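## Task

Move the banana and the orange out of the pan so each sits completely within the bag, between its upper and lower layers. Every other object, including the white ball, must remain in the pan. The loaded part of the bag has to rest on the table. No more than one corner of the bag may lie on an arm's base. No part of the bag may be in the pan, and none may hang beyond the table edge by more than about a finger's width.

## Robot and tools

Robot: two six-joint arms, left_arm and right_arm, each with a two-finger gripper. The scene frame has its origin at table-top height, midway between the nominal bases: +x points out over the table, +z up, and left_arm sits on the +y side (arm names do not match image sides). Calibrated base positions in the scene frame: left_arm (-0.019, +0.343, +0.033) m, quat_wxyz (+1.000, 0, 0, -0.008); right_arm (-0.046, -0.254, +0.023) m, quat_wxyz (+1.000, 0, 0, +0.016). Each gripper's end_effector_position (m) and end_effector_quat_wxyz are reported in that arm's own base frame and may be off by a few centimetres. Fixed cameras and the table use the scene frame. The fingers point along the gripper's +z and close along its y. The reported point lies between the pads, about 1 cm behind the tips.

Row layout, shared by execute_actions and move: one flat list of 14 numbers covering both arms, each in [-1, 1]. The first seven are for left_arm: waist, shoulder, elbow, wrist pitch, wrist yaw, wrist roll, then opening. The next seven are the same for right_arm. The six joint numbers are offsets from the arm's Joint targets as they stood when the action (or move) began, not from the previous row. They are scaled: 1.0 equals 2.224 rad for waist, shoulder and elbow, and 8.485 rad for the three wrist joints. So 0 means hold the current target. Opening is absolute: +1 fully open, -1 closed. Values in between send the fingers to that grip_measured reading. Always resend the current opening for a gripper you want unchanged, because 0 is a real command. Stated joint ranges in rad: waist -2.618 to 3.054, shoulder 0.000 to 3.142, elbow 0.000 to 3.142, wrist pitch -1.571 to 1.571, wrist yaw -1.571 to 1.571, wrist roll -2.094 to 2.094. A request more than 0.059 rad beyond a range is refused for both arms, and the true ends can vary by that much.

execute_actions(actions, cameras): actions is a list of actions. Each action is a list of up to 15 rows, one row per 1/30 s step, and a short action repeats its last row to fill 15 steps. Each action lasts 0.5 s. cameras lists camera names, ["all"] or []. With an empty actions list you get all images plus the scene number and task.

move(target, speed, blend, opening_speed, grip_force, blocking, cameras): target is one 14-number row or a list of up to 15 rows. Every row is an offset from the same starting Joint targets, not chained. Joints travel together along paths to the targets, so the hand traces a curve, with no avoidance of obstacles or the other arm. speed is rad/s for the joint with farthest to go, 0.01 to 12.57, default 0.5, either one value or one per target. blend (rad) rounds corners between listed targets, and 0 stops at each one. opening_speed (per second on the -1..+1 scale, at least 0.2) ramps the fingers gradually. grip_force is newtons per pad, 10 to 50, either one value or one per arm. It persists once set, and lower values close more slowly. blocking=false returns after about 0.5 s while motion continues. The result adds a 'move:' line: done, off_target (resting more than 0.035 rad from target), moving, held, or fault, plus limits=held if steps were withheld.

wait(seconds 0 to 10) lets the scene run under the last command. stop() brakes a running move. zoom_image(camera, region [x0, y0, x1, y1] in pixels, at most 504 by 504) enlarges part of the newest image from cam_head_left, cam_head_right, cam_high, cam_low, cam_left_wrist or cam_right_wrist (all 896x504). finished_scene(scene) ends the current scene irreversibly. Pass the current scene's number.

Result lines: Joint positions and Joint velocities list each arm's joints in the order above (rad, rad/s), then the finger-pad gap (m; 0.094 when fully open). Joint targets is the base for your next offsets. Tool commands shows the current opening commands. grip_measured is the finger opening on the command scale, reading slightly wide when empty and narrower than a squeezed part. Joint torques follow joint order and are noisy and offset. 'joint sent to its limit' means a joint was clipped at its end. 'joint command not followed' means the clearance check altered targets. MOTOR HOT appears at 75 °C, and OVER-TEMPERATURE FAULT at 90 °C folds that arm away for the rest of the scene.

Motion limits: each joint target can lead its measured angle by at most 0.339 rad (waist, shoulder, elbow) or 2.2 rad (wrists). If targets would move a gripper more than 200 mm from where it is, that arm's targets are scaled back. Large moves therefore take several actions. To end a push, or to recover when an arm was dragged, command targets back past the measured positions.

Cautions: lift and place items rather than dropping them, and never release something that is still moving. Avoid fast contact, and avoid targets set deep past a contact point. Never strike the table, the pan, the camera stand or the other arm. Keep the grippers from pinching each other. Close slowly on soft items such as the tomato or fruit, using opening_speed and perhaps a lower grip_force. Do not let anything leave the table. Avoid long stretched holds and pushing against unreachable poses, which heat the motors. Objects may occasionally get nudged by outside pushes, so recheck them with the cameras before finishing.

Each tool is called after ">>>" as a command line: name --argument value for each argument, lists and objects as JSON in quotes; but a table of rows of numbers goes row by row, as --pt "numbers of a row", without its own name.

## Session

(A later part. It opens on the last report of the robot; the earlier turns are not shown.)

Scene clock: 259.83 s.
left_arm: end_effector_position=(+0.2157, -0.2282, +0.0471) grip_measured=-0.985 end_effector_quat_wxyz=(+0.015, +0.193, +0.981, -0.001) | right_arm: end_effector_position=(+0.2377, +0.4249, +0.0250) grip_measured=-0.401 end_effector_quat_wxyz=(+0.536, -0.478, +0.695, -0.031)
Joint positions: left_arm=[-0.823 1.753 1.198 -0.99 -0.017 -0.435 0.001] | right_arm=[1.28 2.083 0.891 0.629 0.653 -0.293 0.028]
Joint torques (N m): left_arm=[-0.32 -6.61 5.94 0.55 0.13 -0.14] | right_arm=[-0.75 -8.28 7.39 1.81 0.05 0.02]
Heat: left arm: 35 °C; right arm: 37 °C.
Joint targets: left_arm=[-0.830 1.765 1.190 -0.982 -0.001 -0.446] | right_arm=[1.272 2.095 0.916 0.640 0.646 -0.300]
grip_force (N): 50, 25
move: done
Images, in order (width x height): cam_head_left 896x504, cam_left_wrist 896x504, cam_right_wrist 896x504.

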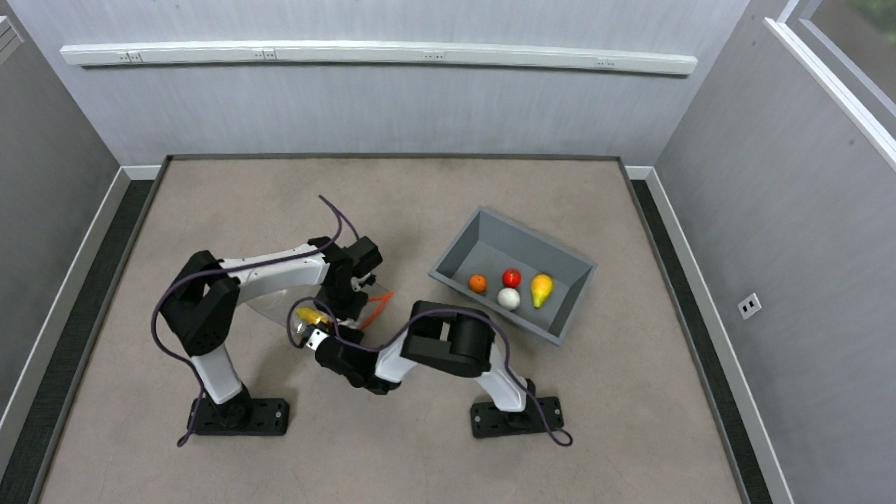

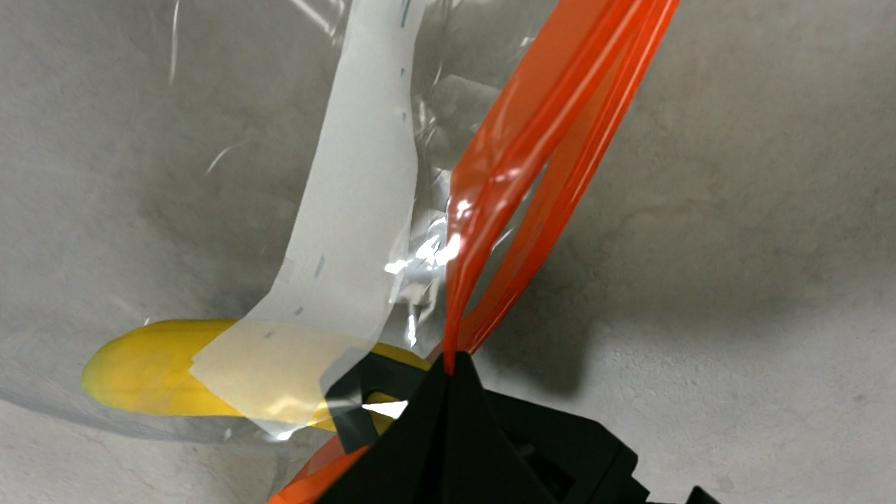

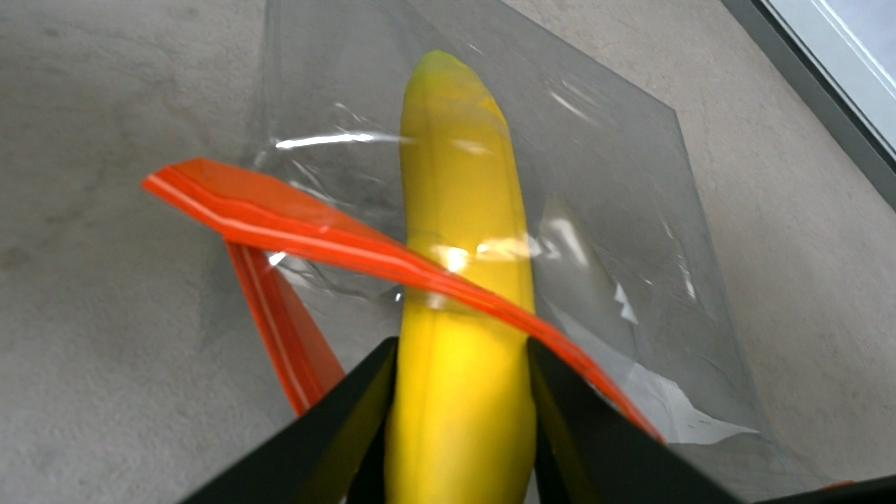

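>>> move --target '[0,0,0,0,0,0,-1,-0.0155,0.0155,0.036,-0.0056,-0.005,0,-0.6]' --speed 0.1 --cameras '["cam_head_left","cam_right_wrist","cam_left_wrist"]'

>>> zoom_image --camera "cam_head_left" --region '[260, 210, 460, 390]'

Scene clock: 261.40 s.
left_arm: end_effector_position=(+0.2164, -0.2289, +0.0471) grip_measured=-0.985 end_effector_quat_wxyz=(+0.017, +0.193, +0.981, -0.002) | right_arm: end_effector_position=(+0.2520, +0.4381, +0.0241) grip_measured=-0.401 end_effector_quat_wxyz=(+0.529, -0.479, +0.701, -0.023)
Joint positions: left_arm=[-0.823 1.753 1.198 -0.986 -0.017 -0.435 0.001] | right_arm=[1.247 2.118 0.97 0.582 0.609 -0.294 0.028]
Joint torques (N m): left_arm=[-0.28 -6.68 5.98 0.53 0.13 -0.14] | right_arm=[-0.87 -8.77 7.68 1.77 0.07 0.01]
Heat: left arm: 35 °C; right arm: 37 °C.
Joint targets: left_arm=[-0.830 1.765 1.190 -0.982 -0.001 -0.446] | right_arm=[1.237 2.130 0.996 0.593 0.603 -0.300]
grip_force (N): 50, 25
move: done
Images, in order (width x height): cam_head_left 896x504, cam_left_wrist 896x504, cam_right_wrist 896x504.

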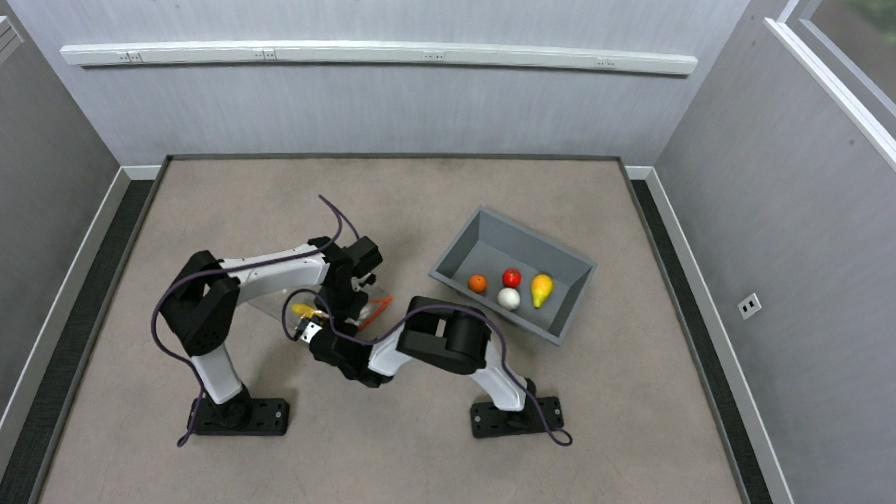

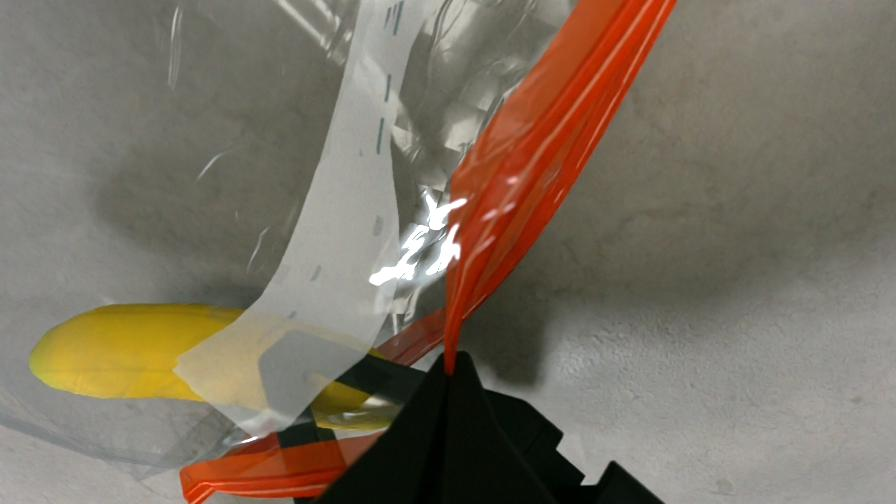

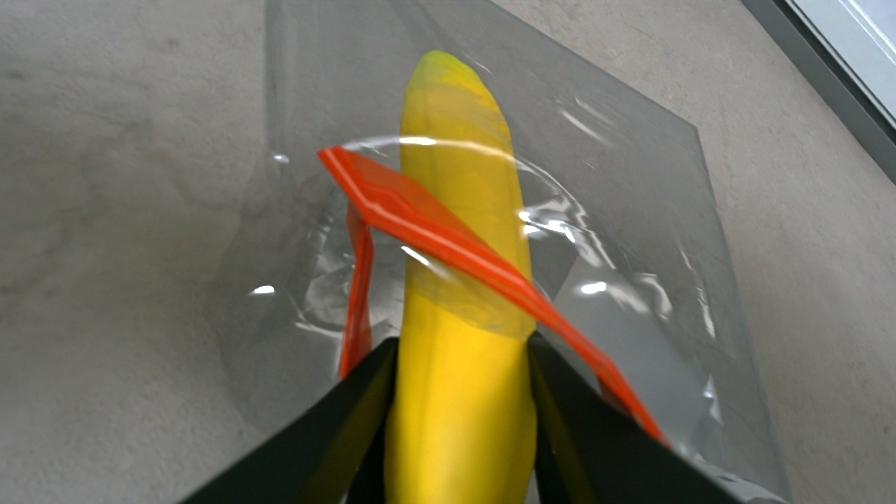

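Scaled by 2.520 from the camera's 896x504 image, which has a finer 1280x720 frame.

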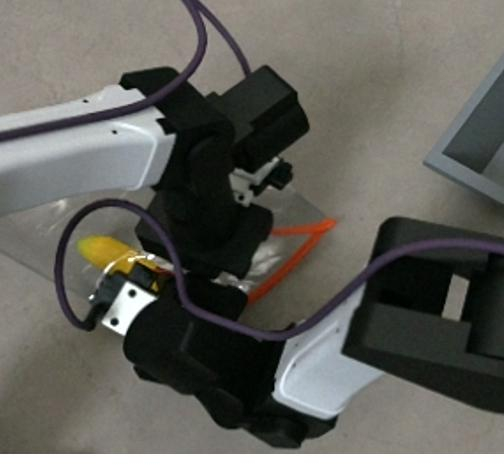

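>>> move --pt "0 0 0 0 0 0 -1 0 0.054 0 0.0141 0 0 -0.6" --pt "0 0 0 0 0 0 -1 0 0.054 0 0.0141 0 0 -0.22" --speed 0.15 --opening_speed 0.4 --cameras '["cam_right_wrist","cam_left_wrist"]'

Scene clock: 264.50 s.
left_arm: end_effector_position=(+0.2164, -0.2289, +0.0471) grip_measured=-0.985 end_effector_quat_wxyz=(+0.017, +0.193, +0.981, -0.002) | right_arm: end_effector_position=(+0.2568, +0.4466, +0.0058) grip_measured=-0.222 end_effector_quat_wxyz=(+0.549, -0.462, +0.696, -0.010)
Joint positions: left_arm=[-0.823 1.753 1.198 -0.986 -0.017 -0.435 0.001] | right_arm=[1.244 2.223 0.981 0.734 0.611 -0.295 0.037]
Joint torques (N m): left_arm=[-0.31 -6.72 5.97 0.52 0.13 -0.14] | right_arm=[-0.62 -7.79 6.27 1.53 0.05 0.02]
Heat: left arm: 35 °C; right arm: 38 °C.
Joint targets: left_arm=[-0.830 1.765 1.190 -0.982 -0.001 -0.446] | right_arm=[1.237 2.250 0.996 0.712 0.603 -0.300]
grip_force (N): 50, 25
move: done
Images, in order (width x height): cam_left_wrist 896x504, cam_right_wrist 896x504.

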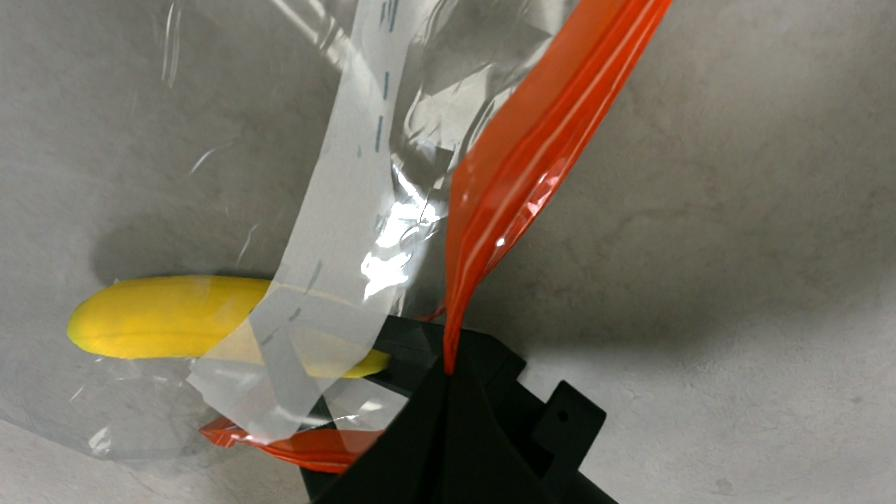

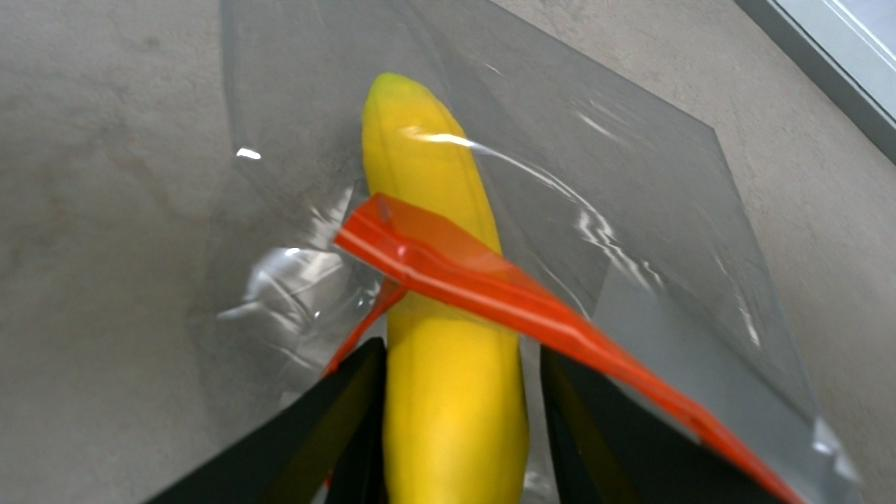

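>>> move --target '[0,0,0,0,0,0,-1,0.0814,-0.1237,-0.1263,0.002,0.022,0,-0.22]' --speed 0.2 --cameras '["cam_head_left","cam_right_wrist","cam_left_wrist"]'

>>> zoom_image --camera "cam_head_left" --region '[260, 210, 460, 390]'

Scene clock: 266.70 s.
left_arm: end_effector_position=(+0.2164, -0.2289, +0.0471) grip_measured=-0.985 end_effector_quat_wxyz=(+0.017, +0.193, +0.981, -0.002) | right_arm: end_effector_position=(+0.1873, +0.3995, +0.0250) grip_measured=-0.221 end_effector_quat_wxyz=(+0.552, -0.493, +0.671, -0.048)
Joint positions: left_arm=[-0.823 1.753 1.198 -0.986 -0.017 -0.435 0.001] | right_arm=[1.413 2.015 0.719 0.723 0.778 -0.295 0.037]
Joint torques (N m): left_arm=[-0.29 -6.64 5.98 0.51 0.13 -0.14] | right_arm=[0.53 -11.79 4.15 1.7 0.26 0.03]
Heat: left arm: 35 °C; right arm: 38 °C.
Joint targets: left_arm=[-0.830 1.765 1.190 -0.982 -0.001 -0.446] | right_arm=[1.418 1.975 0.715 0.729 0.790 -0.300]
grip_force (N): 50, 25
move: off_target (right_arm); right_arm: the shoulder is farthest, 0.040 rad from its target
Images, in order (width x height): cam_head_left 896x504, cam_left_wrist 896x504, cam_right_wrist 896x504.

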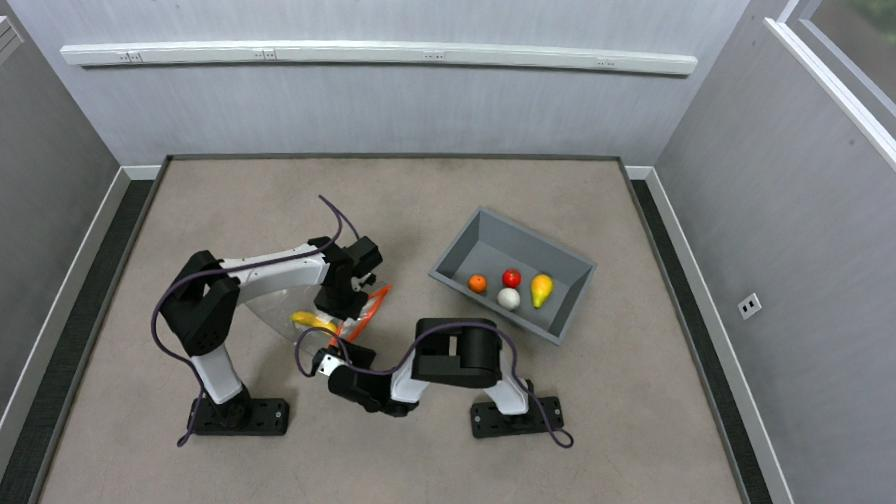

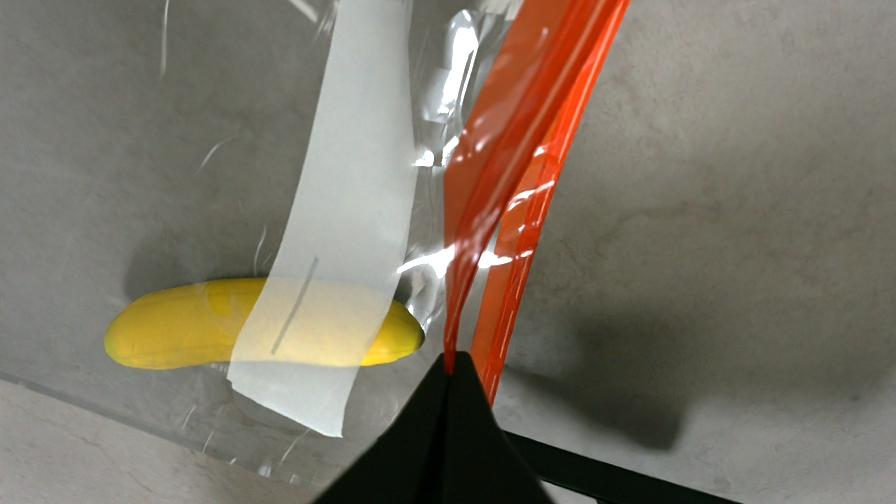

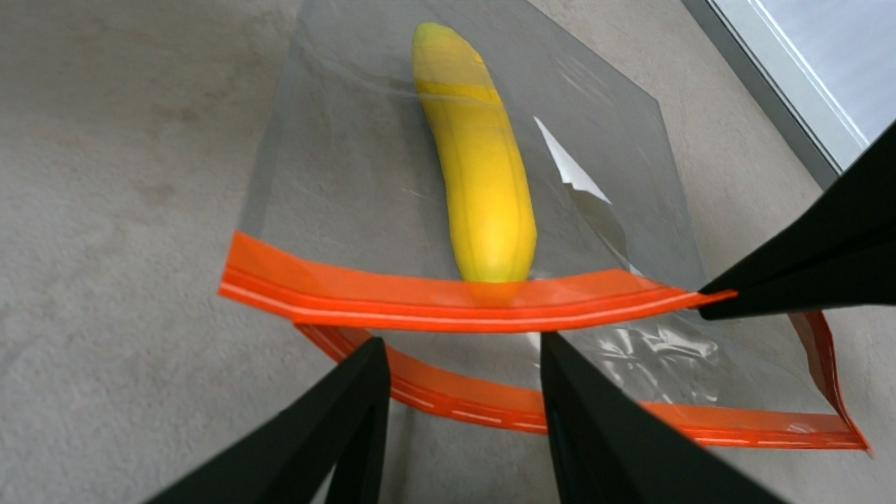

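Scaled by 2.520 from the camera's 896x504 image, which has a finer 1280x720 frame.

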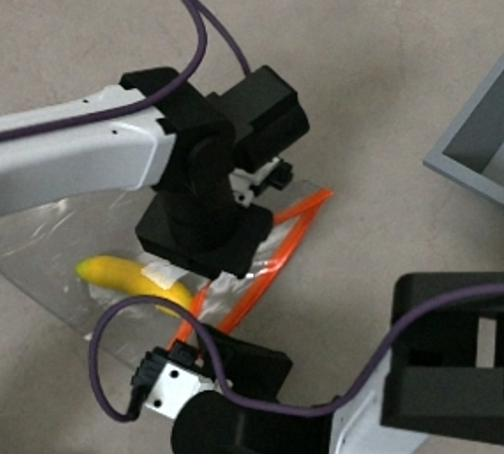

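>>> move --pt "0 0 0 0 0 0 -1 -0.0081 -0.1866 -0.1326 -0.0152 -0.0283 0.0354 -0.22" --pt "0 0 0 0 0 0 -1 -0.0081 -0.3485 0.0157 -0.1566 -0.0577 0.0707 -0.22" --pt "0 -0.0135 0.036 -0.0118 0 0 -1 -0.3678 -0.2675 0.254 -0.2391 -0.0931 0.1061 -0.22" --pt "0 -0.0135 0.036 -0.0118 0 0 -1 -0.5805 -0.0472 0.4159 -0.2438 -0.0931 0.1115 0.3" --speed '[0.4,0.9,0.9,0.9]' --blend 0.05 --cameras '["cam_head_left","cam_right_wrist","cam_left_wrist"]'

>>> zoom_image --camera "cam_head_left" --region '[260, 210, 460, 390]'

Scene clock: 273.40 s.
left_arm: end_effector_position=(+0.2134, -0.2257, +0.0595) grip_measured=-0.985 end_effector_quat_wxyz=(+0.004, +0.193, +0.981, +0.008) | right_arm: end_effector_position=(+0.3431, +0.0416, +0.1153) grip_measured=+0.299 end_effector_quat_wxyz=(-0.005, +0.255, +0.967, -0.006)
Joint positions: left_arm=[-0.823 1.753 1.249 -1.07 -0.017 -0.435 0.001] | right_arm=[0.124 1.866 1.615 -1.333 0.007 0.639 0.061]
Joint torques (N m): left_arm=[-0.28 -9.02 8.79 0.26 0.13 -0.14] | right_arm=[0.32 -8.21 8.5 0.19 -0.06 0.12]
Heat: left arm: 35 °C; right arm: 39 °C.
Joint targets: left_arm=[-0.830 1.735 1.270 -1.082 -0.001 -0.446] | right_arm=[0.127 1.870 1.640 -1.340 0.000 0.646]
grip_force (N): 50, 25
move: done
Images, in order (width x height): cam_head_left 896x504, cam_left_wrist 896x504, cam_right_wrist 896x504.

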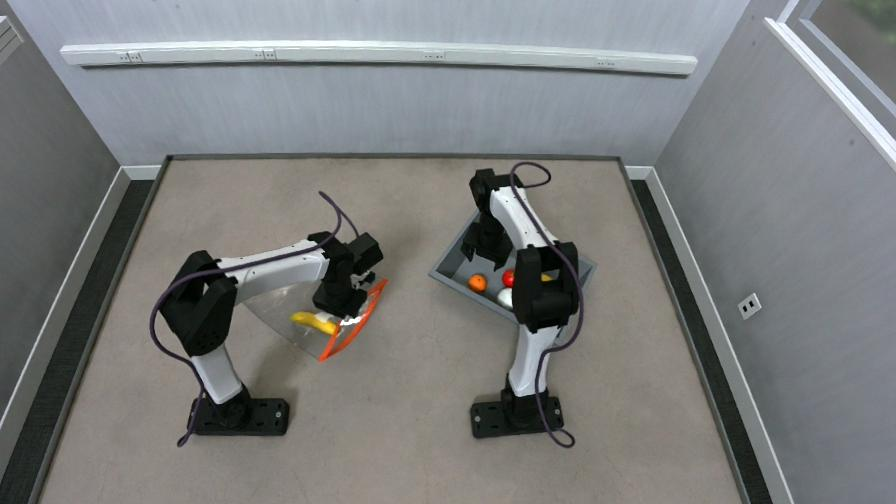

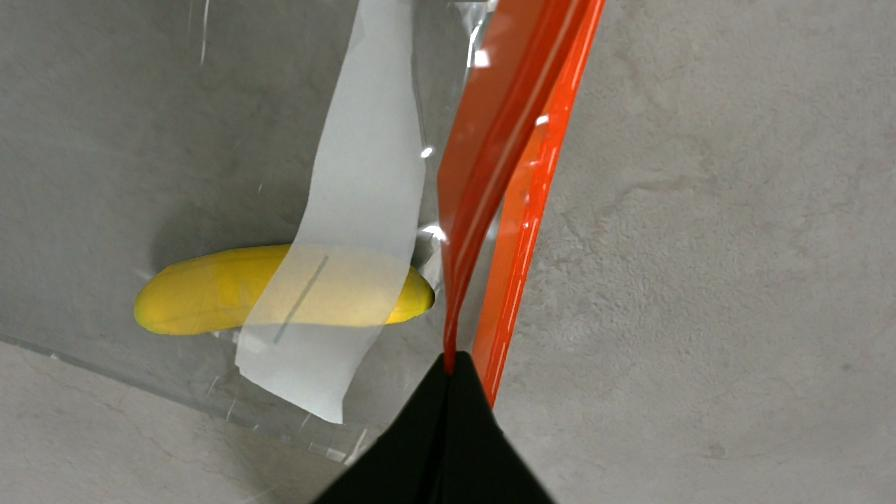

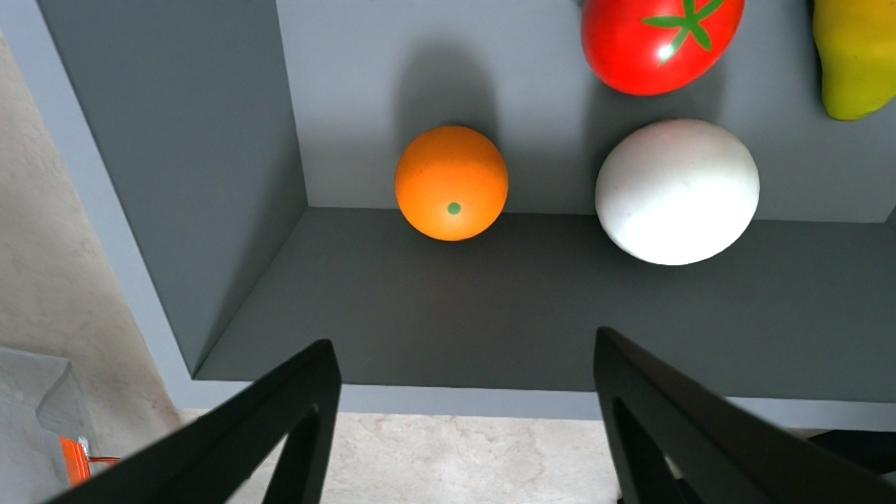

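Scaled by 2.520 from the camera's 896x504 image, which has a finer 1280x720 frame.

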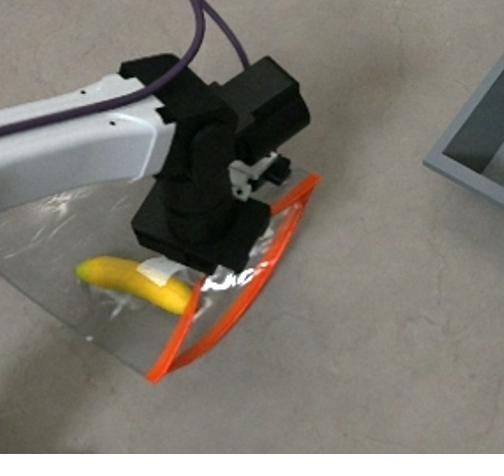

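>>> move --pt "0 0 0 0 0 0 -1 0 0.0387 -0.1475 0.0477 0 0 0.3" --pt "0 0 0 0 0 0 -1 0 0.0387 -0.1475 0.0477 0 0 -0.17" --speed 0.4 --opening_speed 0.4 --cameras '["cam_right_wrist"]'

Scene clock: 277.10 s.
left_arm: end_effector_position=(+0.2134, -0.2257, +0.0595) grip_measured=-0.985 end_effector_quat_wxyz=(+0.004, +0.193, +0.981, +0.008) | right_arm: end_effector_position=(+0.3452, +0.0419, +0.0140) grip_measured=-0.117 end_effector_quat_wxyz=(-0.003, +0.255, +0.967, -0.005)
Joint positions: left_arm=[-0.823 1.753 1.249 -1.07 -0.017 -0.435 0.001] | right_arm=[0.124 1.948 1.313 -0.945 0.007 0.639 0.041]
Joint velocities: left_arm=[within noise] | right_arm=[-0.017 -0.022 0.012 0.11 0.007 -0.007 0.006]
Joint torques (N m): left_arm=[-0.32 -9.05 8.8 0.27 0.13 -0.14] | right_arm=[0.34 -8.13 5.57 0.36 -0.05 0.12]
Heat: left arm: 36 °C; right arm: 39 °C.
Joint targets: left_arm=[-0.830 1.735 1.270 -1.082 -0.001 -0.446] | right_arm=[0.127 1.956 1.312 -0.935 0.000 0.646]
grip_force (N): 50, 25
move: done
Images, in order (width x height): cam_right_wrist 896x504.

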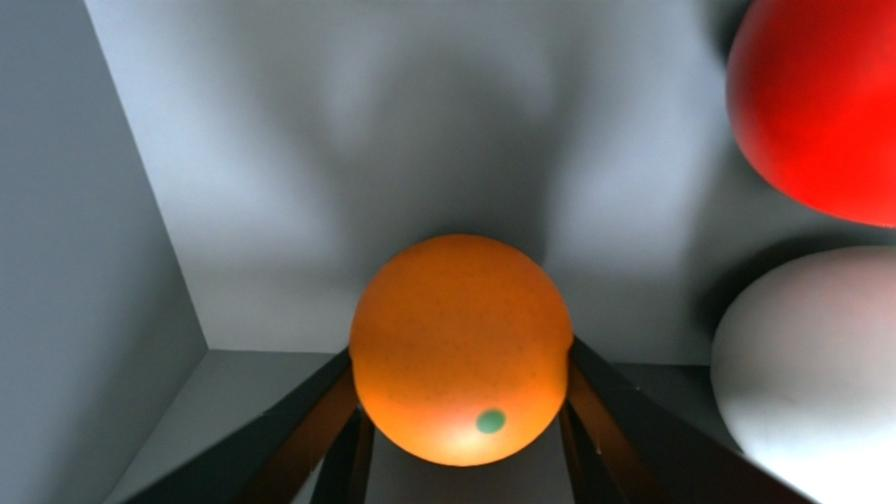

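>>> move --pt "0 0 0 0 0 0 -1 0 -0.0387 0.1475 -0.0477 0 0 -0.17" --pt "0 -0.0157 0.0382 -0.011 0 0 -1 0.1452 -0.2585 -0.0135 -0.0633 0 0 -0.17" --pt "0 -0.0157 0.0382 -0.011 0 0 -1 0.2801 -0.259 -0.0144 -0.043 0 -0.0054 -0.17" --pt "0 -0.0157 0.0382 -0.011 0 0 -1 0.5724 -0.3399 -0.2527 0.0395 0.0354 -0.0408 -0.17" --pt "0 -0.0157 0.0382 -0.011 0 0 -1 0.5724 -0.1781 -0.4011 0.1809 0.0648 -0.0761 -0.17" --pt "0 -0.0157 0.0382 -0.011 0 0 -1 0.5612 -0.0656 -0.3966 0.2216 0.0896 -0.0879 -0.17" --speed '[0.5,0.8,0.8,0.8,0.8,0.3]' --blend 0.05 --cameras '["cam_head_left","cam_right_wrist","cam_left_wrist"]'

>>> zoom_image --camera "cam_head_left" --region '[260, 210, 460, 390]'

Scene clock: 285.93 s.
left_arm: end_effector_position=(+0.2158, -0.2283, +0.0889) grip_measured=-0.985 end_effector_quat_wxyz=(+0.012, +0.193, +0.981, +0.002) | right_arm: end_effector_position=(+0.1850, +0.3385, +0.0533) grip_measured=-0.129 end_effector_quat_wxyz=(+0.581, -0.387, +0.715, +0.049)
Joint positions: left_arm=[-0.823 1.724 1.335 -1.164 -0.017 -0.435 0.001] | right_arm=[1.383 1.8 0.423 0.923 0.749 -0.092 0.041]
Joint torques (N m): left_arm=[-0.29 -9.46 8.92 0.32 0.13 -0.15] | right_arm=[-0.7 -5.33 4.82 1.96 0.24 -0.03]
Heat: left arm: 37 °C; right arm: 39 °C.
Joint targets: left_arm=[-0.830 1.700 1.355 -1.175 -0.001 -0.446] | right_arm=[1.375 1.810 0.430 0.946 0.760 -0.100]
grip_force (N): 50, 25
move: done
Images, in order (width x height): cam_head_left 896x504, cam_left_wrist 896x504, cam_right_wrist 896x504.

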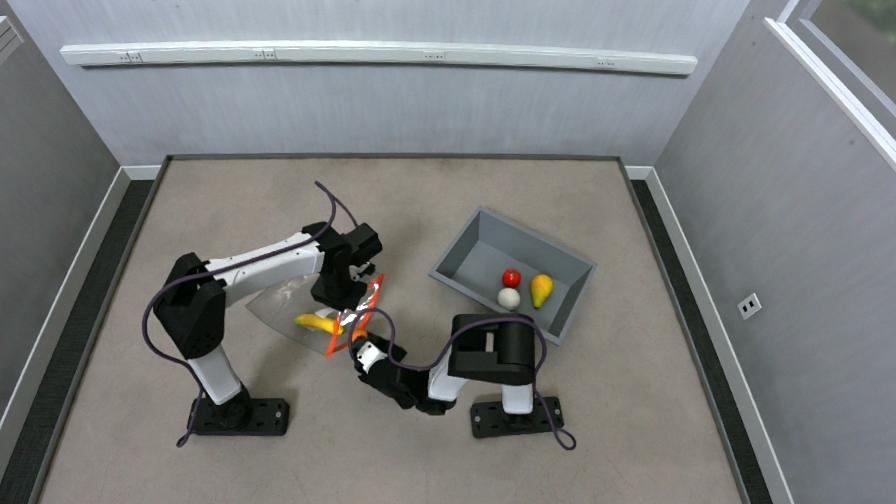

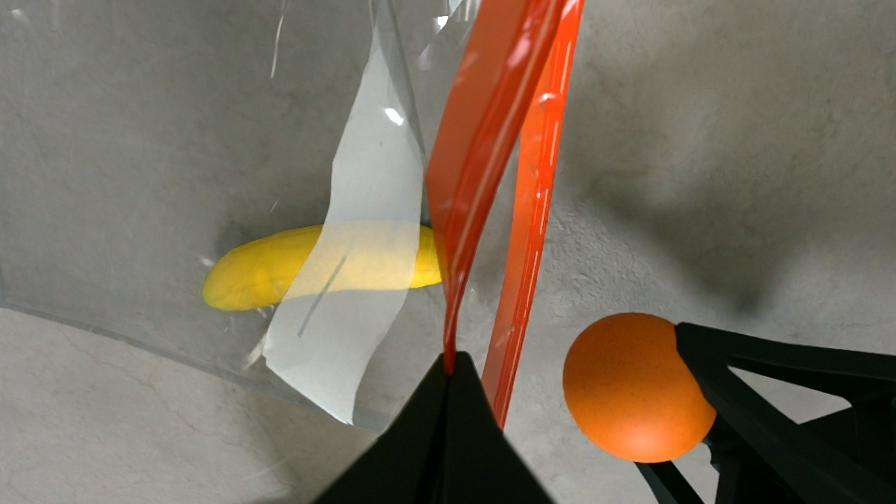

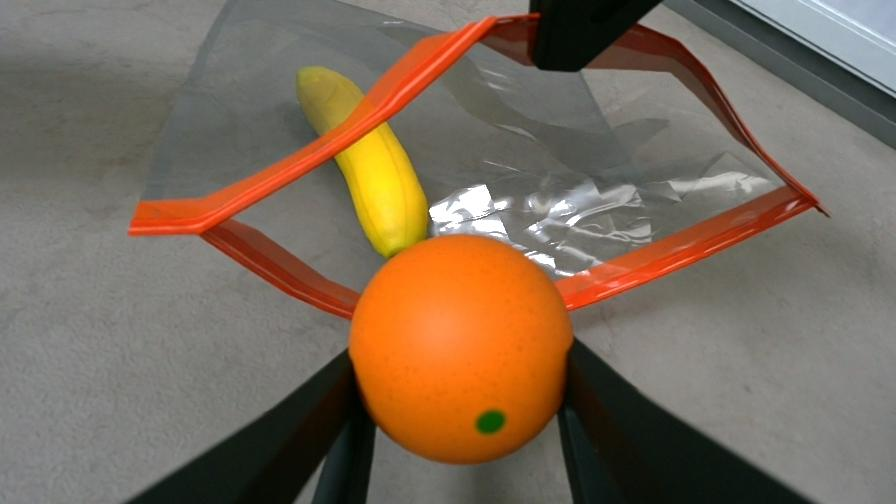

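Scaled by 2.520 from the camera's 896x504 image, which has a finer 1280x720 frame.

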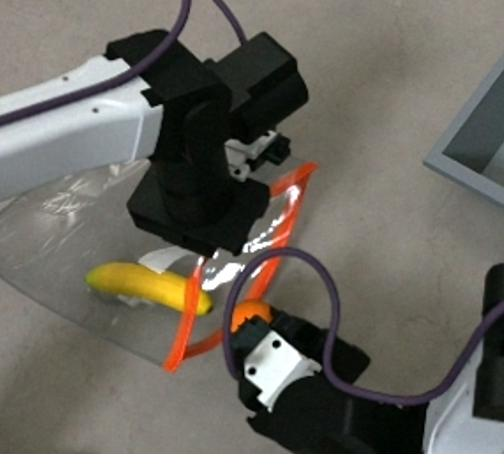

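>>> move --target '[0,0,0,0,0,0,-1,-0.0324,0.0915,0.0692,0.0074,-0.007,0,-0.17]' --speed 0.2 --cameras '["cam_head_left","cam_right_wrist","cam_left_wrist"]'

>>> zoom_image --camera "cam_head_left" --region '[260, 210, 460, 390]'

Scene clock: 288.17 s.
left_arm: end_effector_position=(+0.2158, -0.2283, +0.0889) grip_measured=-0.985 end_effector_quat_wxyz=(+0.012, +0.193, +0.981, +0.002) | right_arm: end_effector_position=(+0.2148, +0.3650, +0.0287) grip_measured=-0.129 end_effector_quat_wxyz=(+0.577, -0.372, +0.726, +0.043)
Joint positions: left_arm=[-0.823 1.724 1.335 -1.164 -0.017 -0.435 0.001] | right_arm=[1.31 2.003 0.566 0.986 0.709 -0.093 0.041]
Joint torques (N m): left_arm=[-0.27 -9.4 8.92 0.32 0.13 -0.13] | right_arm=[-0.58 -6.6 5.6 1.95 0.04 -0.01]
Heat: left arm: 37 °C; right arm: 39 °C.
Joint targets: left_arm=[-0.830 1.700 1.355 -1.175 -0.001 -0.446] | right_arm=[1.303 2.013 0.584 1.008 0.701 -0.100]
grip_force (N): 50, 25
move: done
Images, in order (width x height): cam_head_left 896x504, cam_left_wrist 896x504, cam_right_wrist 896x504.

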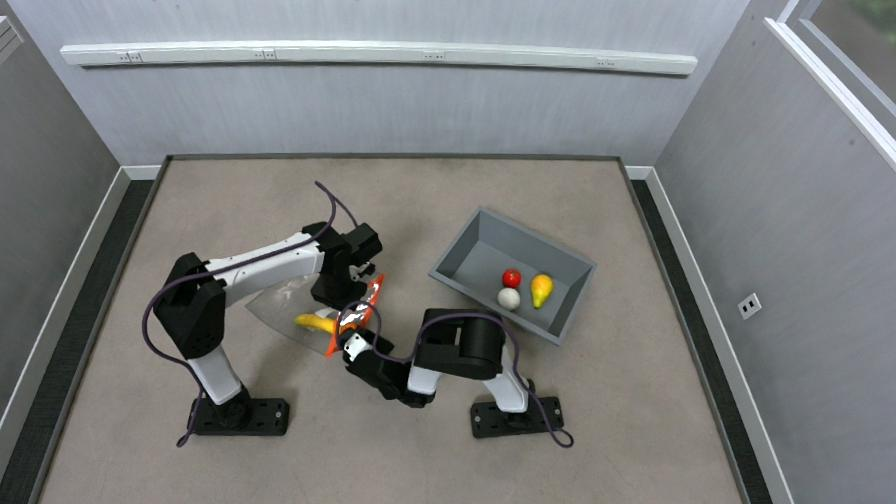

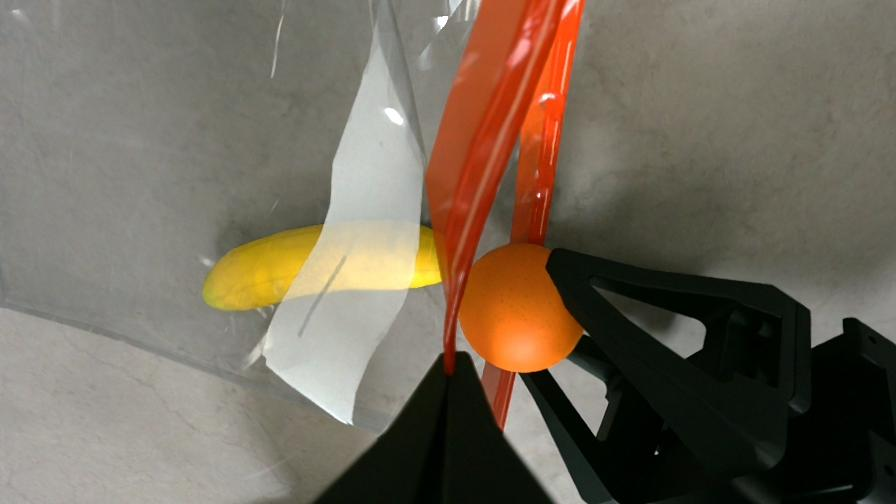

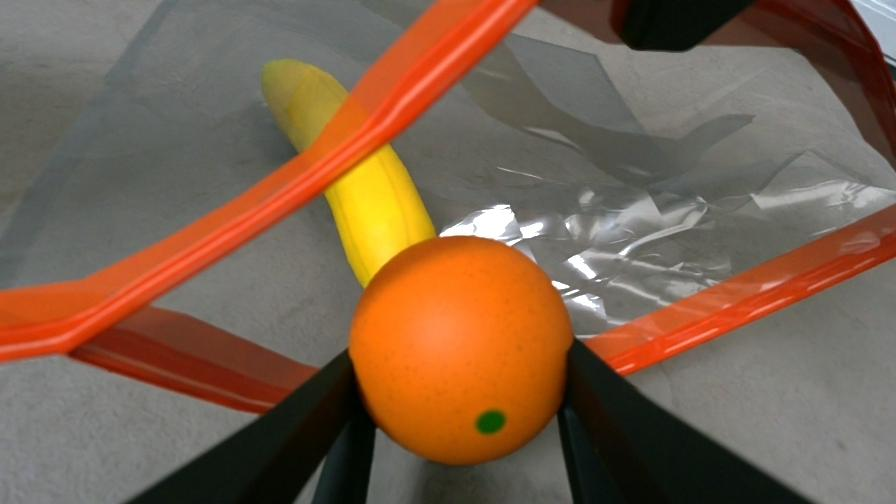

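Scaled by 2.520 from the camera's 896x504 image, which has a finer 1280x720 frame.

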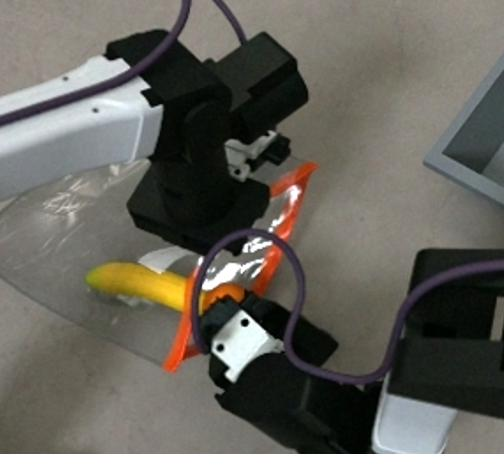

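>>> move --target '[0,0,0,0,0,0,-1,-0.0229,0.0302,0.0645,-0.0103,-0.0063,0,-0.17]' --speed 0.12 --cameras '["cam_head_left","cam_right_wrist","cam_left_wrist"]'

>>> zoom_image --camera "cam_head_left" --region '[260, 210, 460, 390]'

Scene clock: 290.30 s.
left_arm: end_effector_position=(+0.2158, -0.2282, +0.0889) grip_measured=-0.985 end_effector_quat_wxyz=(+0.012, +0.193, +0.981, +0.002) | right_arm: end_effector_position=(+0.2385, +0.3936, +0.0295) grip_measured=-0.129 end_effector_quat_wxyz=(+0.575, -0.364, +0.731, +0.052)
Joint positions: left_arm=[-0.823 1.724 1.335 -1.164 -0.017 -0.435 0.001] | right_arm=[1.26 2.067 0.708 0.922 0.659 -0.093 0.041]
Joint torques (N m): left_arm=[-0.31 -9.43 8.91 0.32 0.12 -0.14] | right_arm=[-0.59 -7.27 6.08 1.74 0.01 -0.01]
Heat: left arm: 38 °C; right arm: 39 °C.
Joint targets: left_arm=[-0.830 1.700 1.355 -1.175 -0.001 -0.446] | right_arm=[1.252 2.080 0.727 0.921 0.648 -0.100]
grip_force (N): 50, 25
move: done
Images, in order (width x height): cam_head_left 896x504, cam_left_wrist 896x504, cam_right_wrist 896x504.

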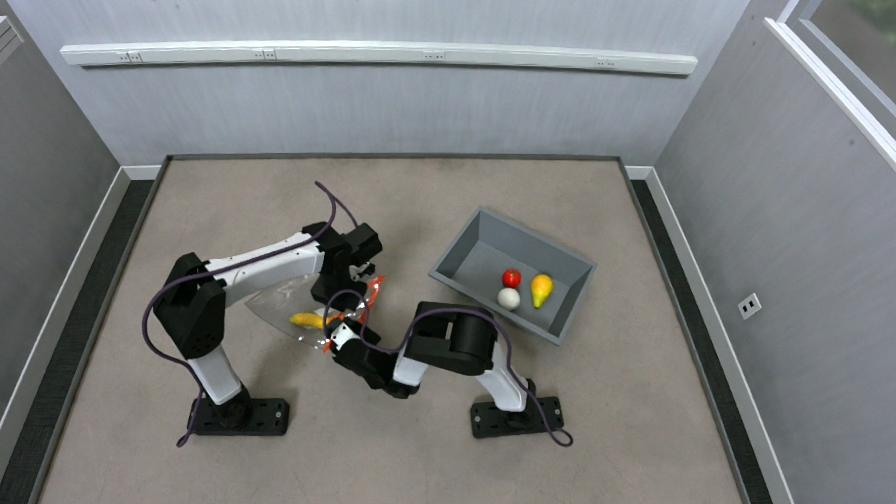

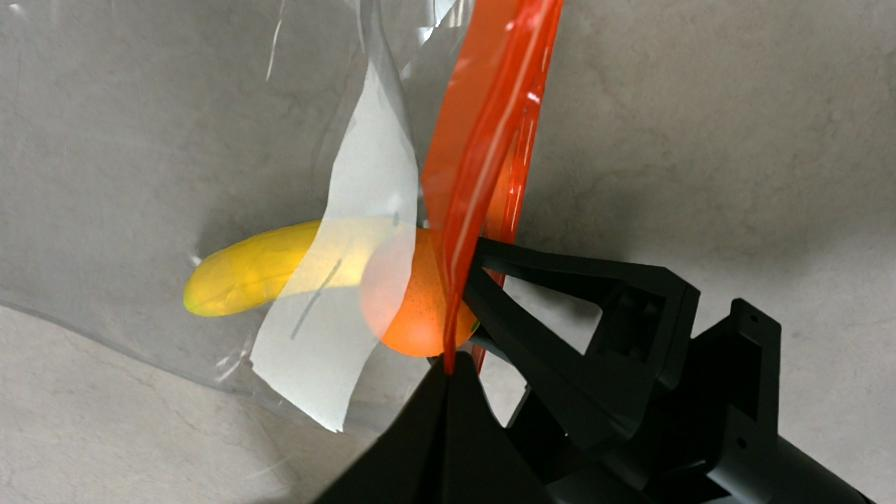

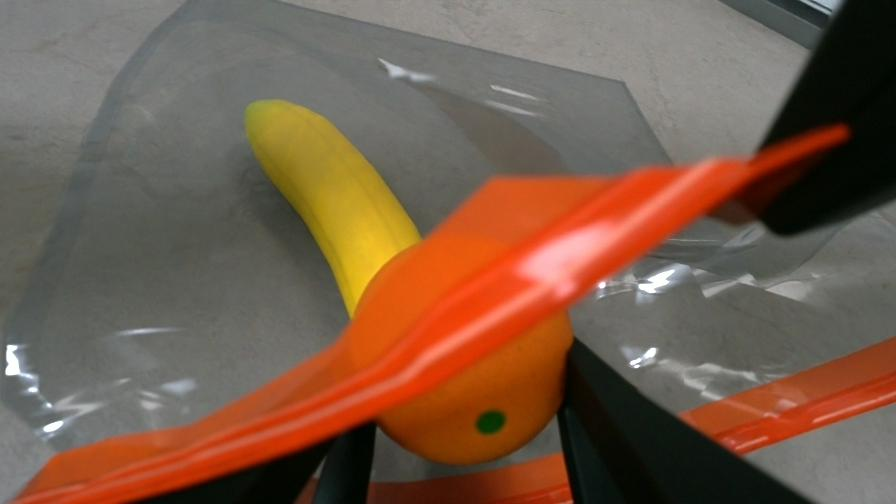

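Scaled by 2.520 from the camera's 896x504 image, which has a finer 1280x720 frame.

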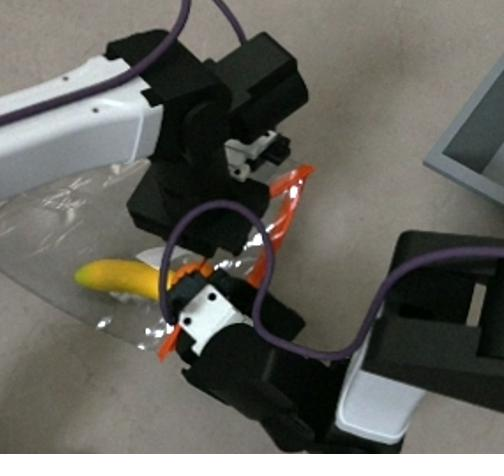

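>>> move --target '[0,0,0,0,0,0,-1,-0.0173,0.0278,0.0572,-0.0086,-0.0056,0,-0.17]' --speed 0.1 --cameras '["cam_head_left","cam_right_wrist","cam_left_wrist"]'

>>> zoom_image --camera "cam_head_left" --region '[260, 210, 460, 390]'

Scene clock: 292.50 s.
left_arm: end_effector_position=(+0.2178, -0.2296, +0.0906) grip_measured=-0.985 end_effector_quat_wxyz=(+0.017, +0.192, +0.981, +0.000) | right_arm: end_effector_position=(+0.2565, +0.4187, +0.0267) grip_measured=-0.129 end_effector_quat_wxyz=(+0.568, -0.369, +0.733, +0.059)
Joint positions: left_arm=[-0.823 1.723 1.34 -1.161 -0.02 -0.436 0.001] | right_arm=[1.225 2.127 0.835 0.854 0.609 -0.101 0.041]
Joint torques (N m): left_arm=[-0.42 -9.33 8.39 0.31 0.15 -0.13] | right_arm=[-1.13 -7.95 6.6 1.71 0.03 0.09]
Heat: left arm: 38 °C; right arm: 39 °C.
Joint targets: left_arm=[-0.830 1.700 1.355 -1.175 -0.001 -0.446] | right_arm=[1.214 2.142 0.855 0.848 0.600 -0.100]
grip_force (N): 50, 25
move: done
Images, in order (width x height): cam_head_left 896x504, cam_left_wrist 896x504, cam_right_wrist 896x504.

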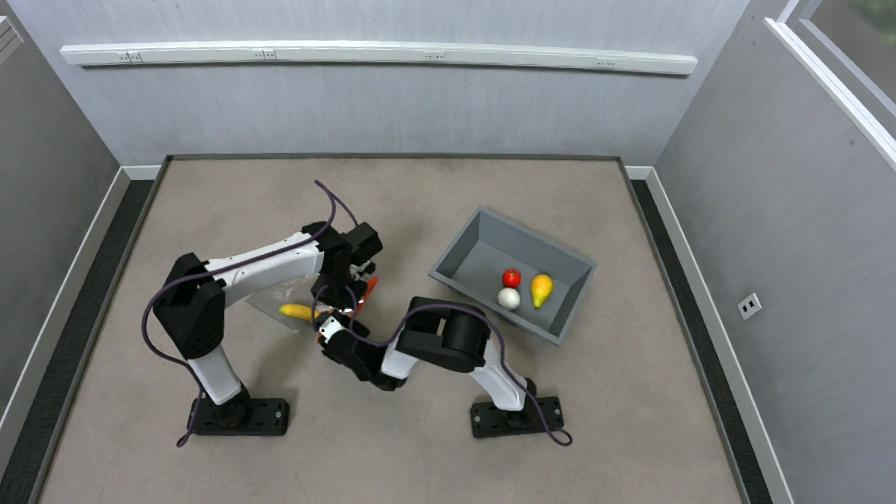

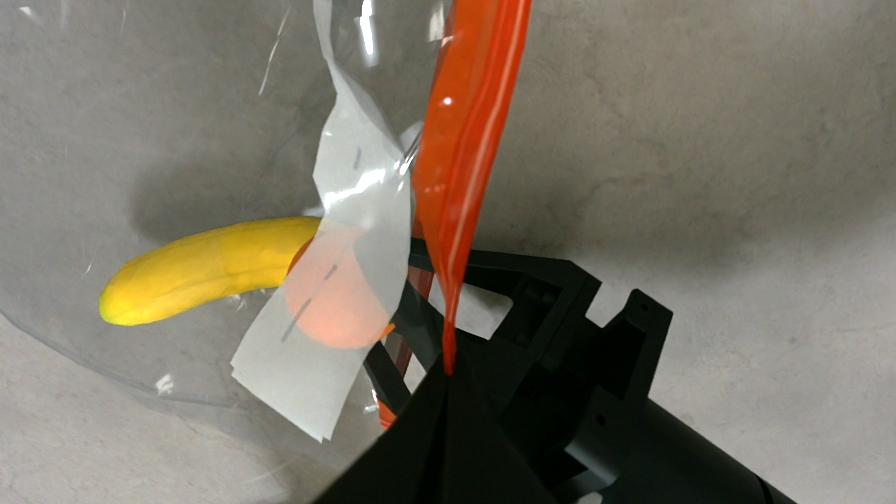

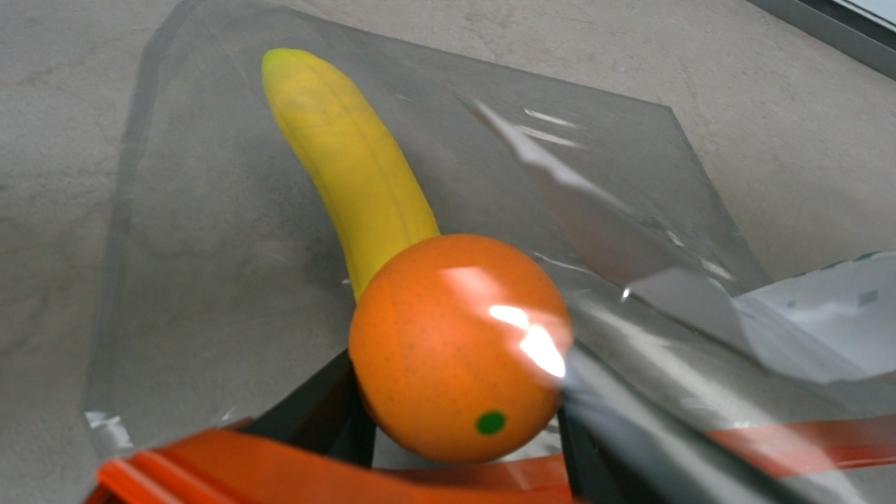

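Scaled by 2.520 from the camera's 896x504 image, which has a finer 1280x720 frame.

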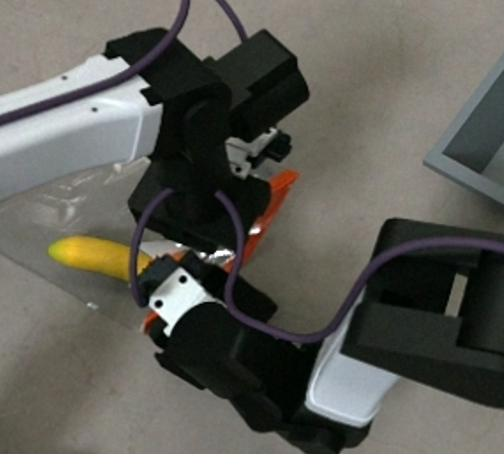

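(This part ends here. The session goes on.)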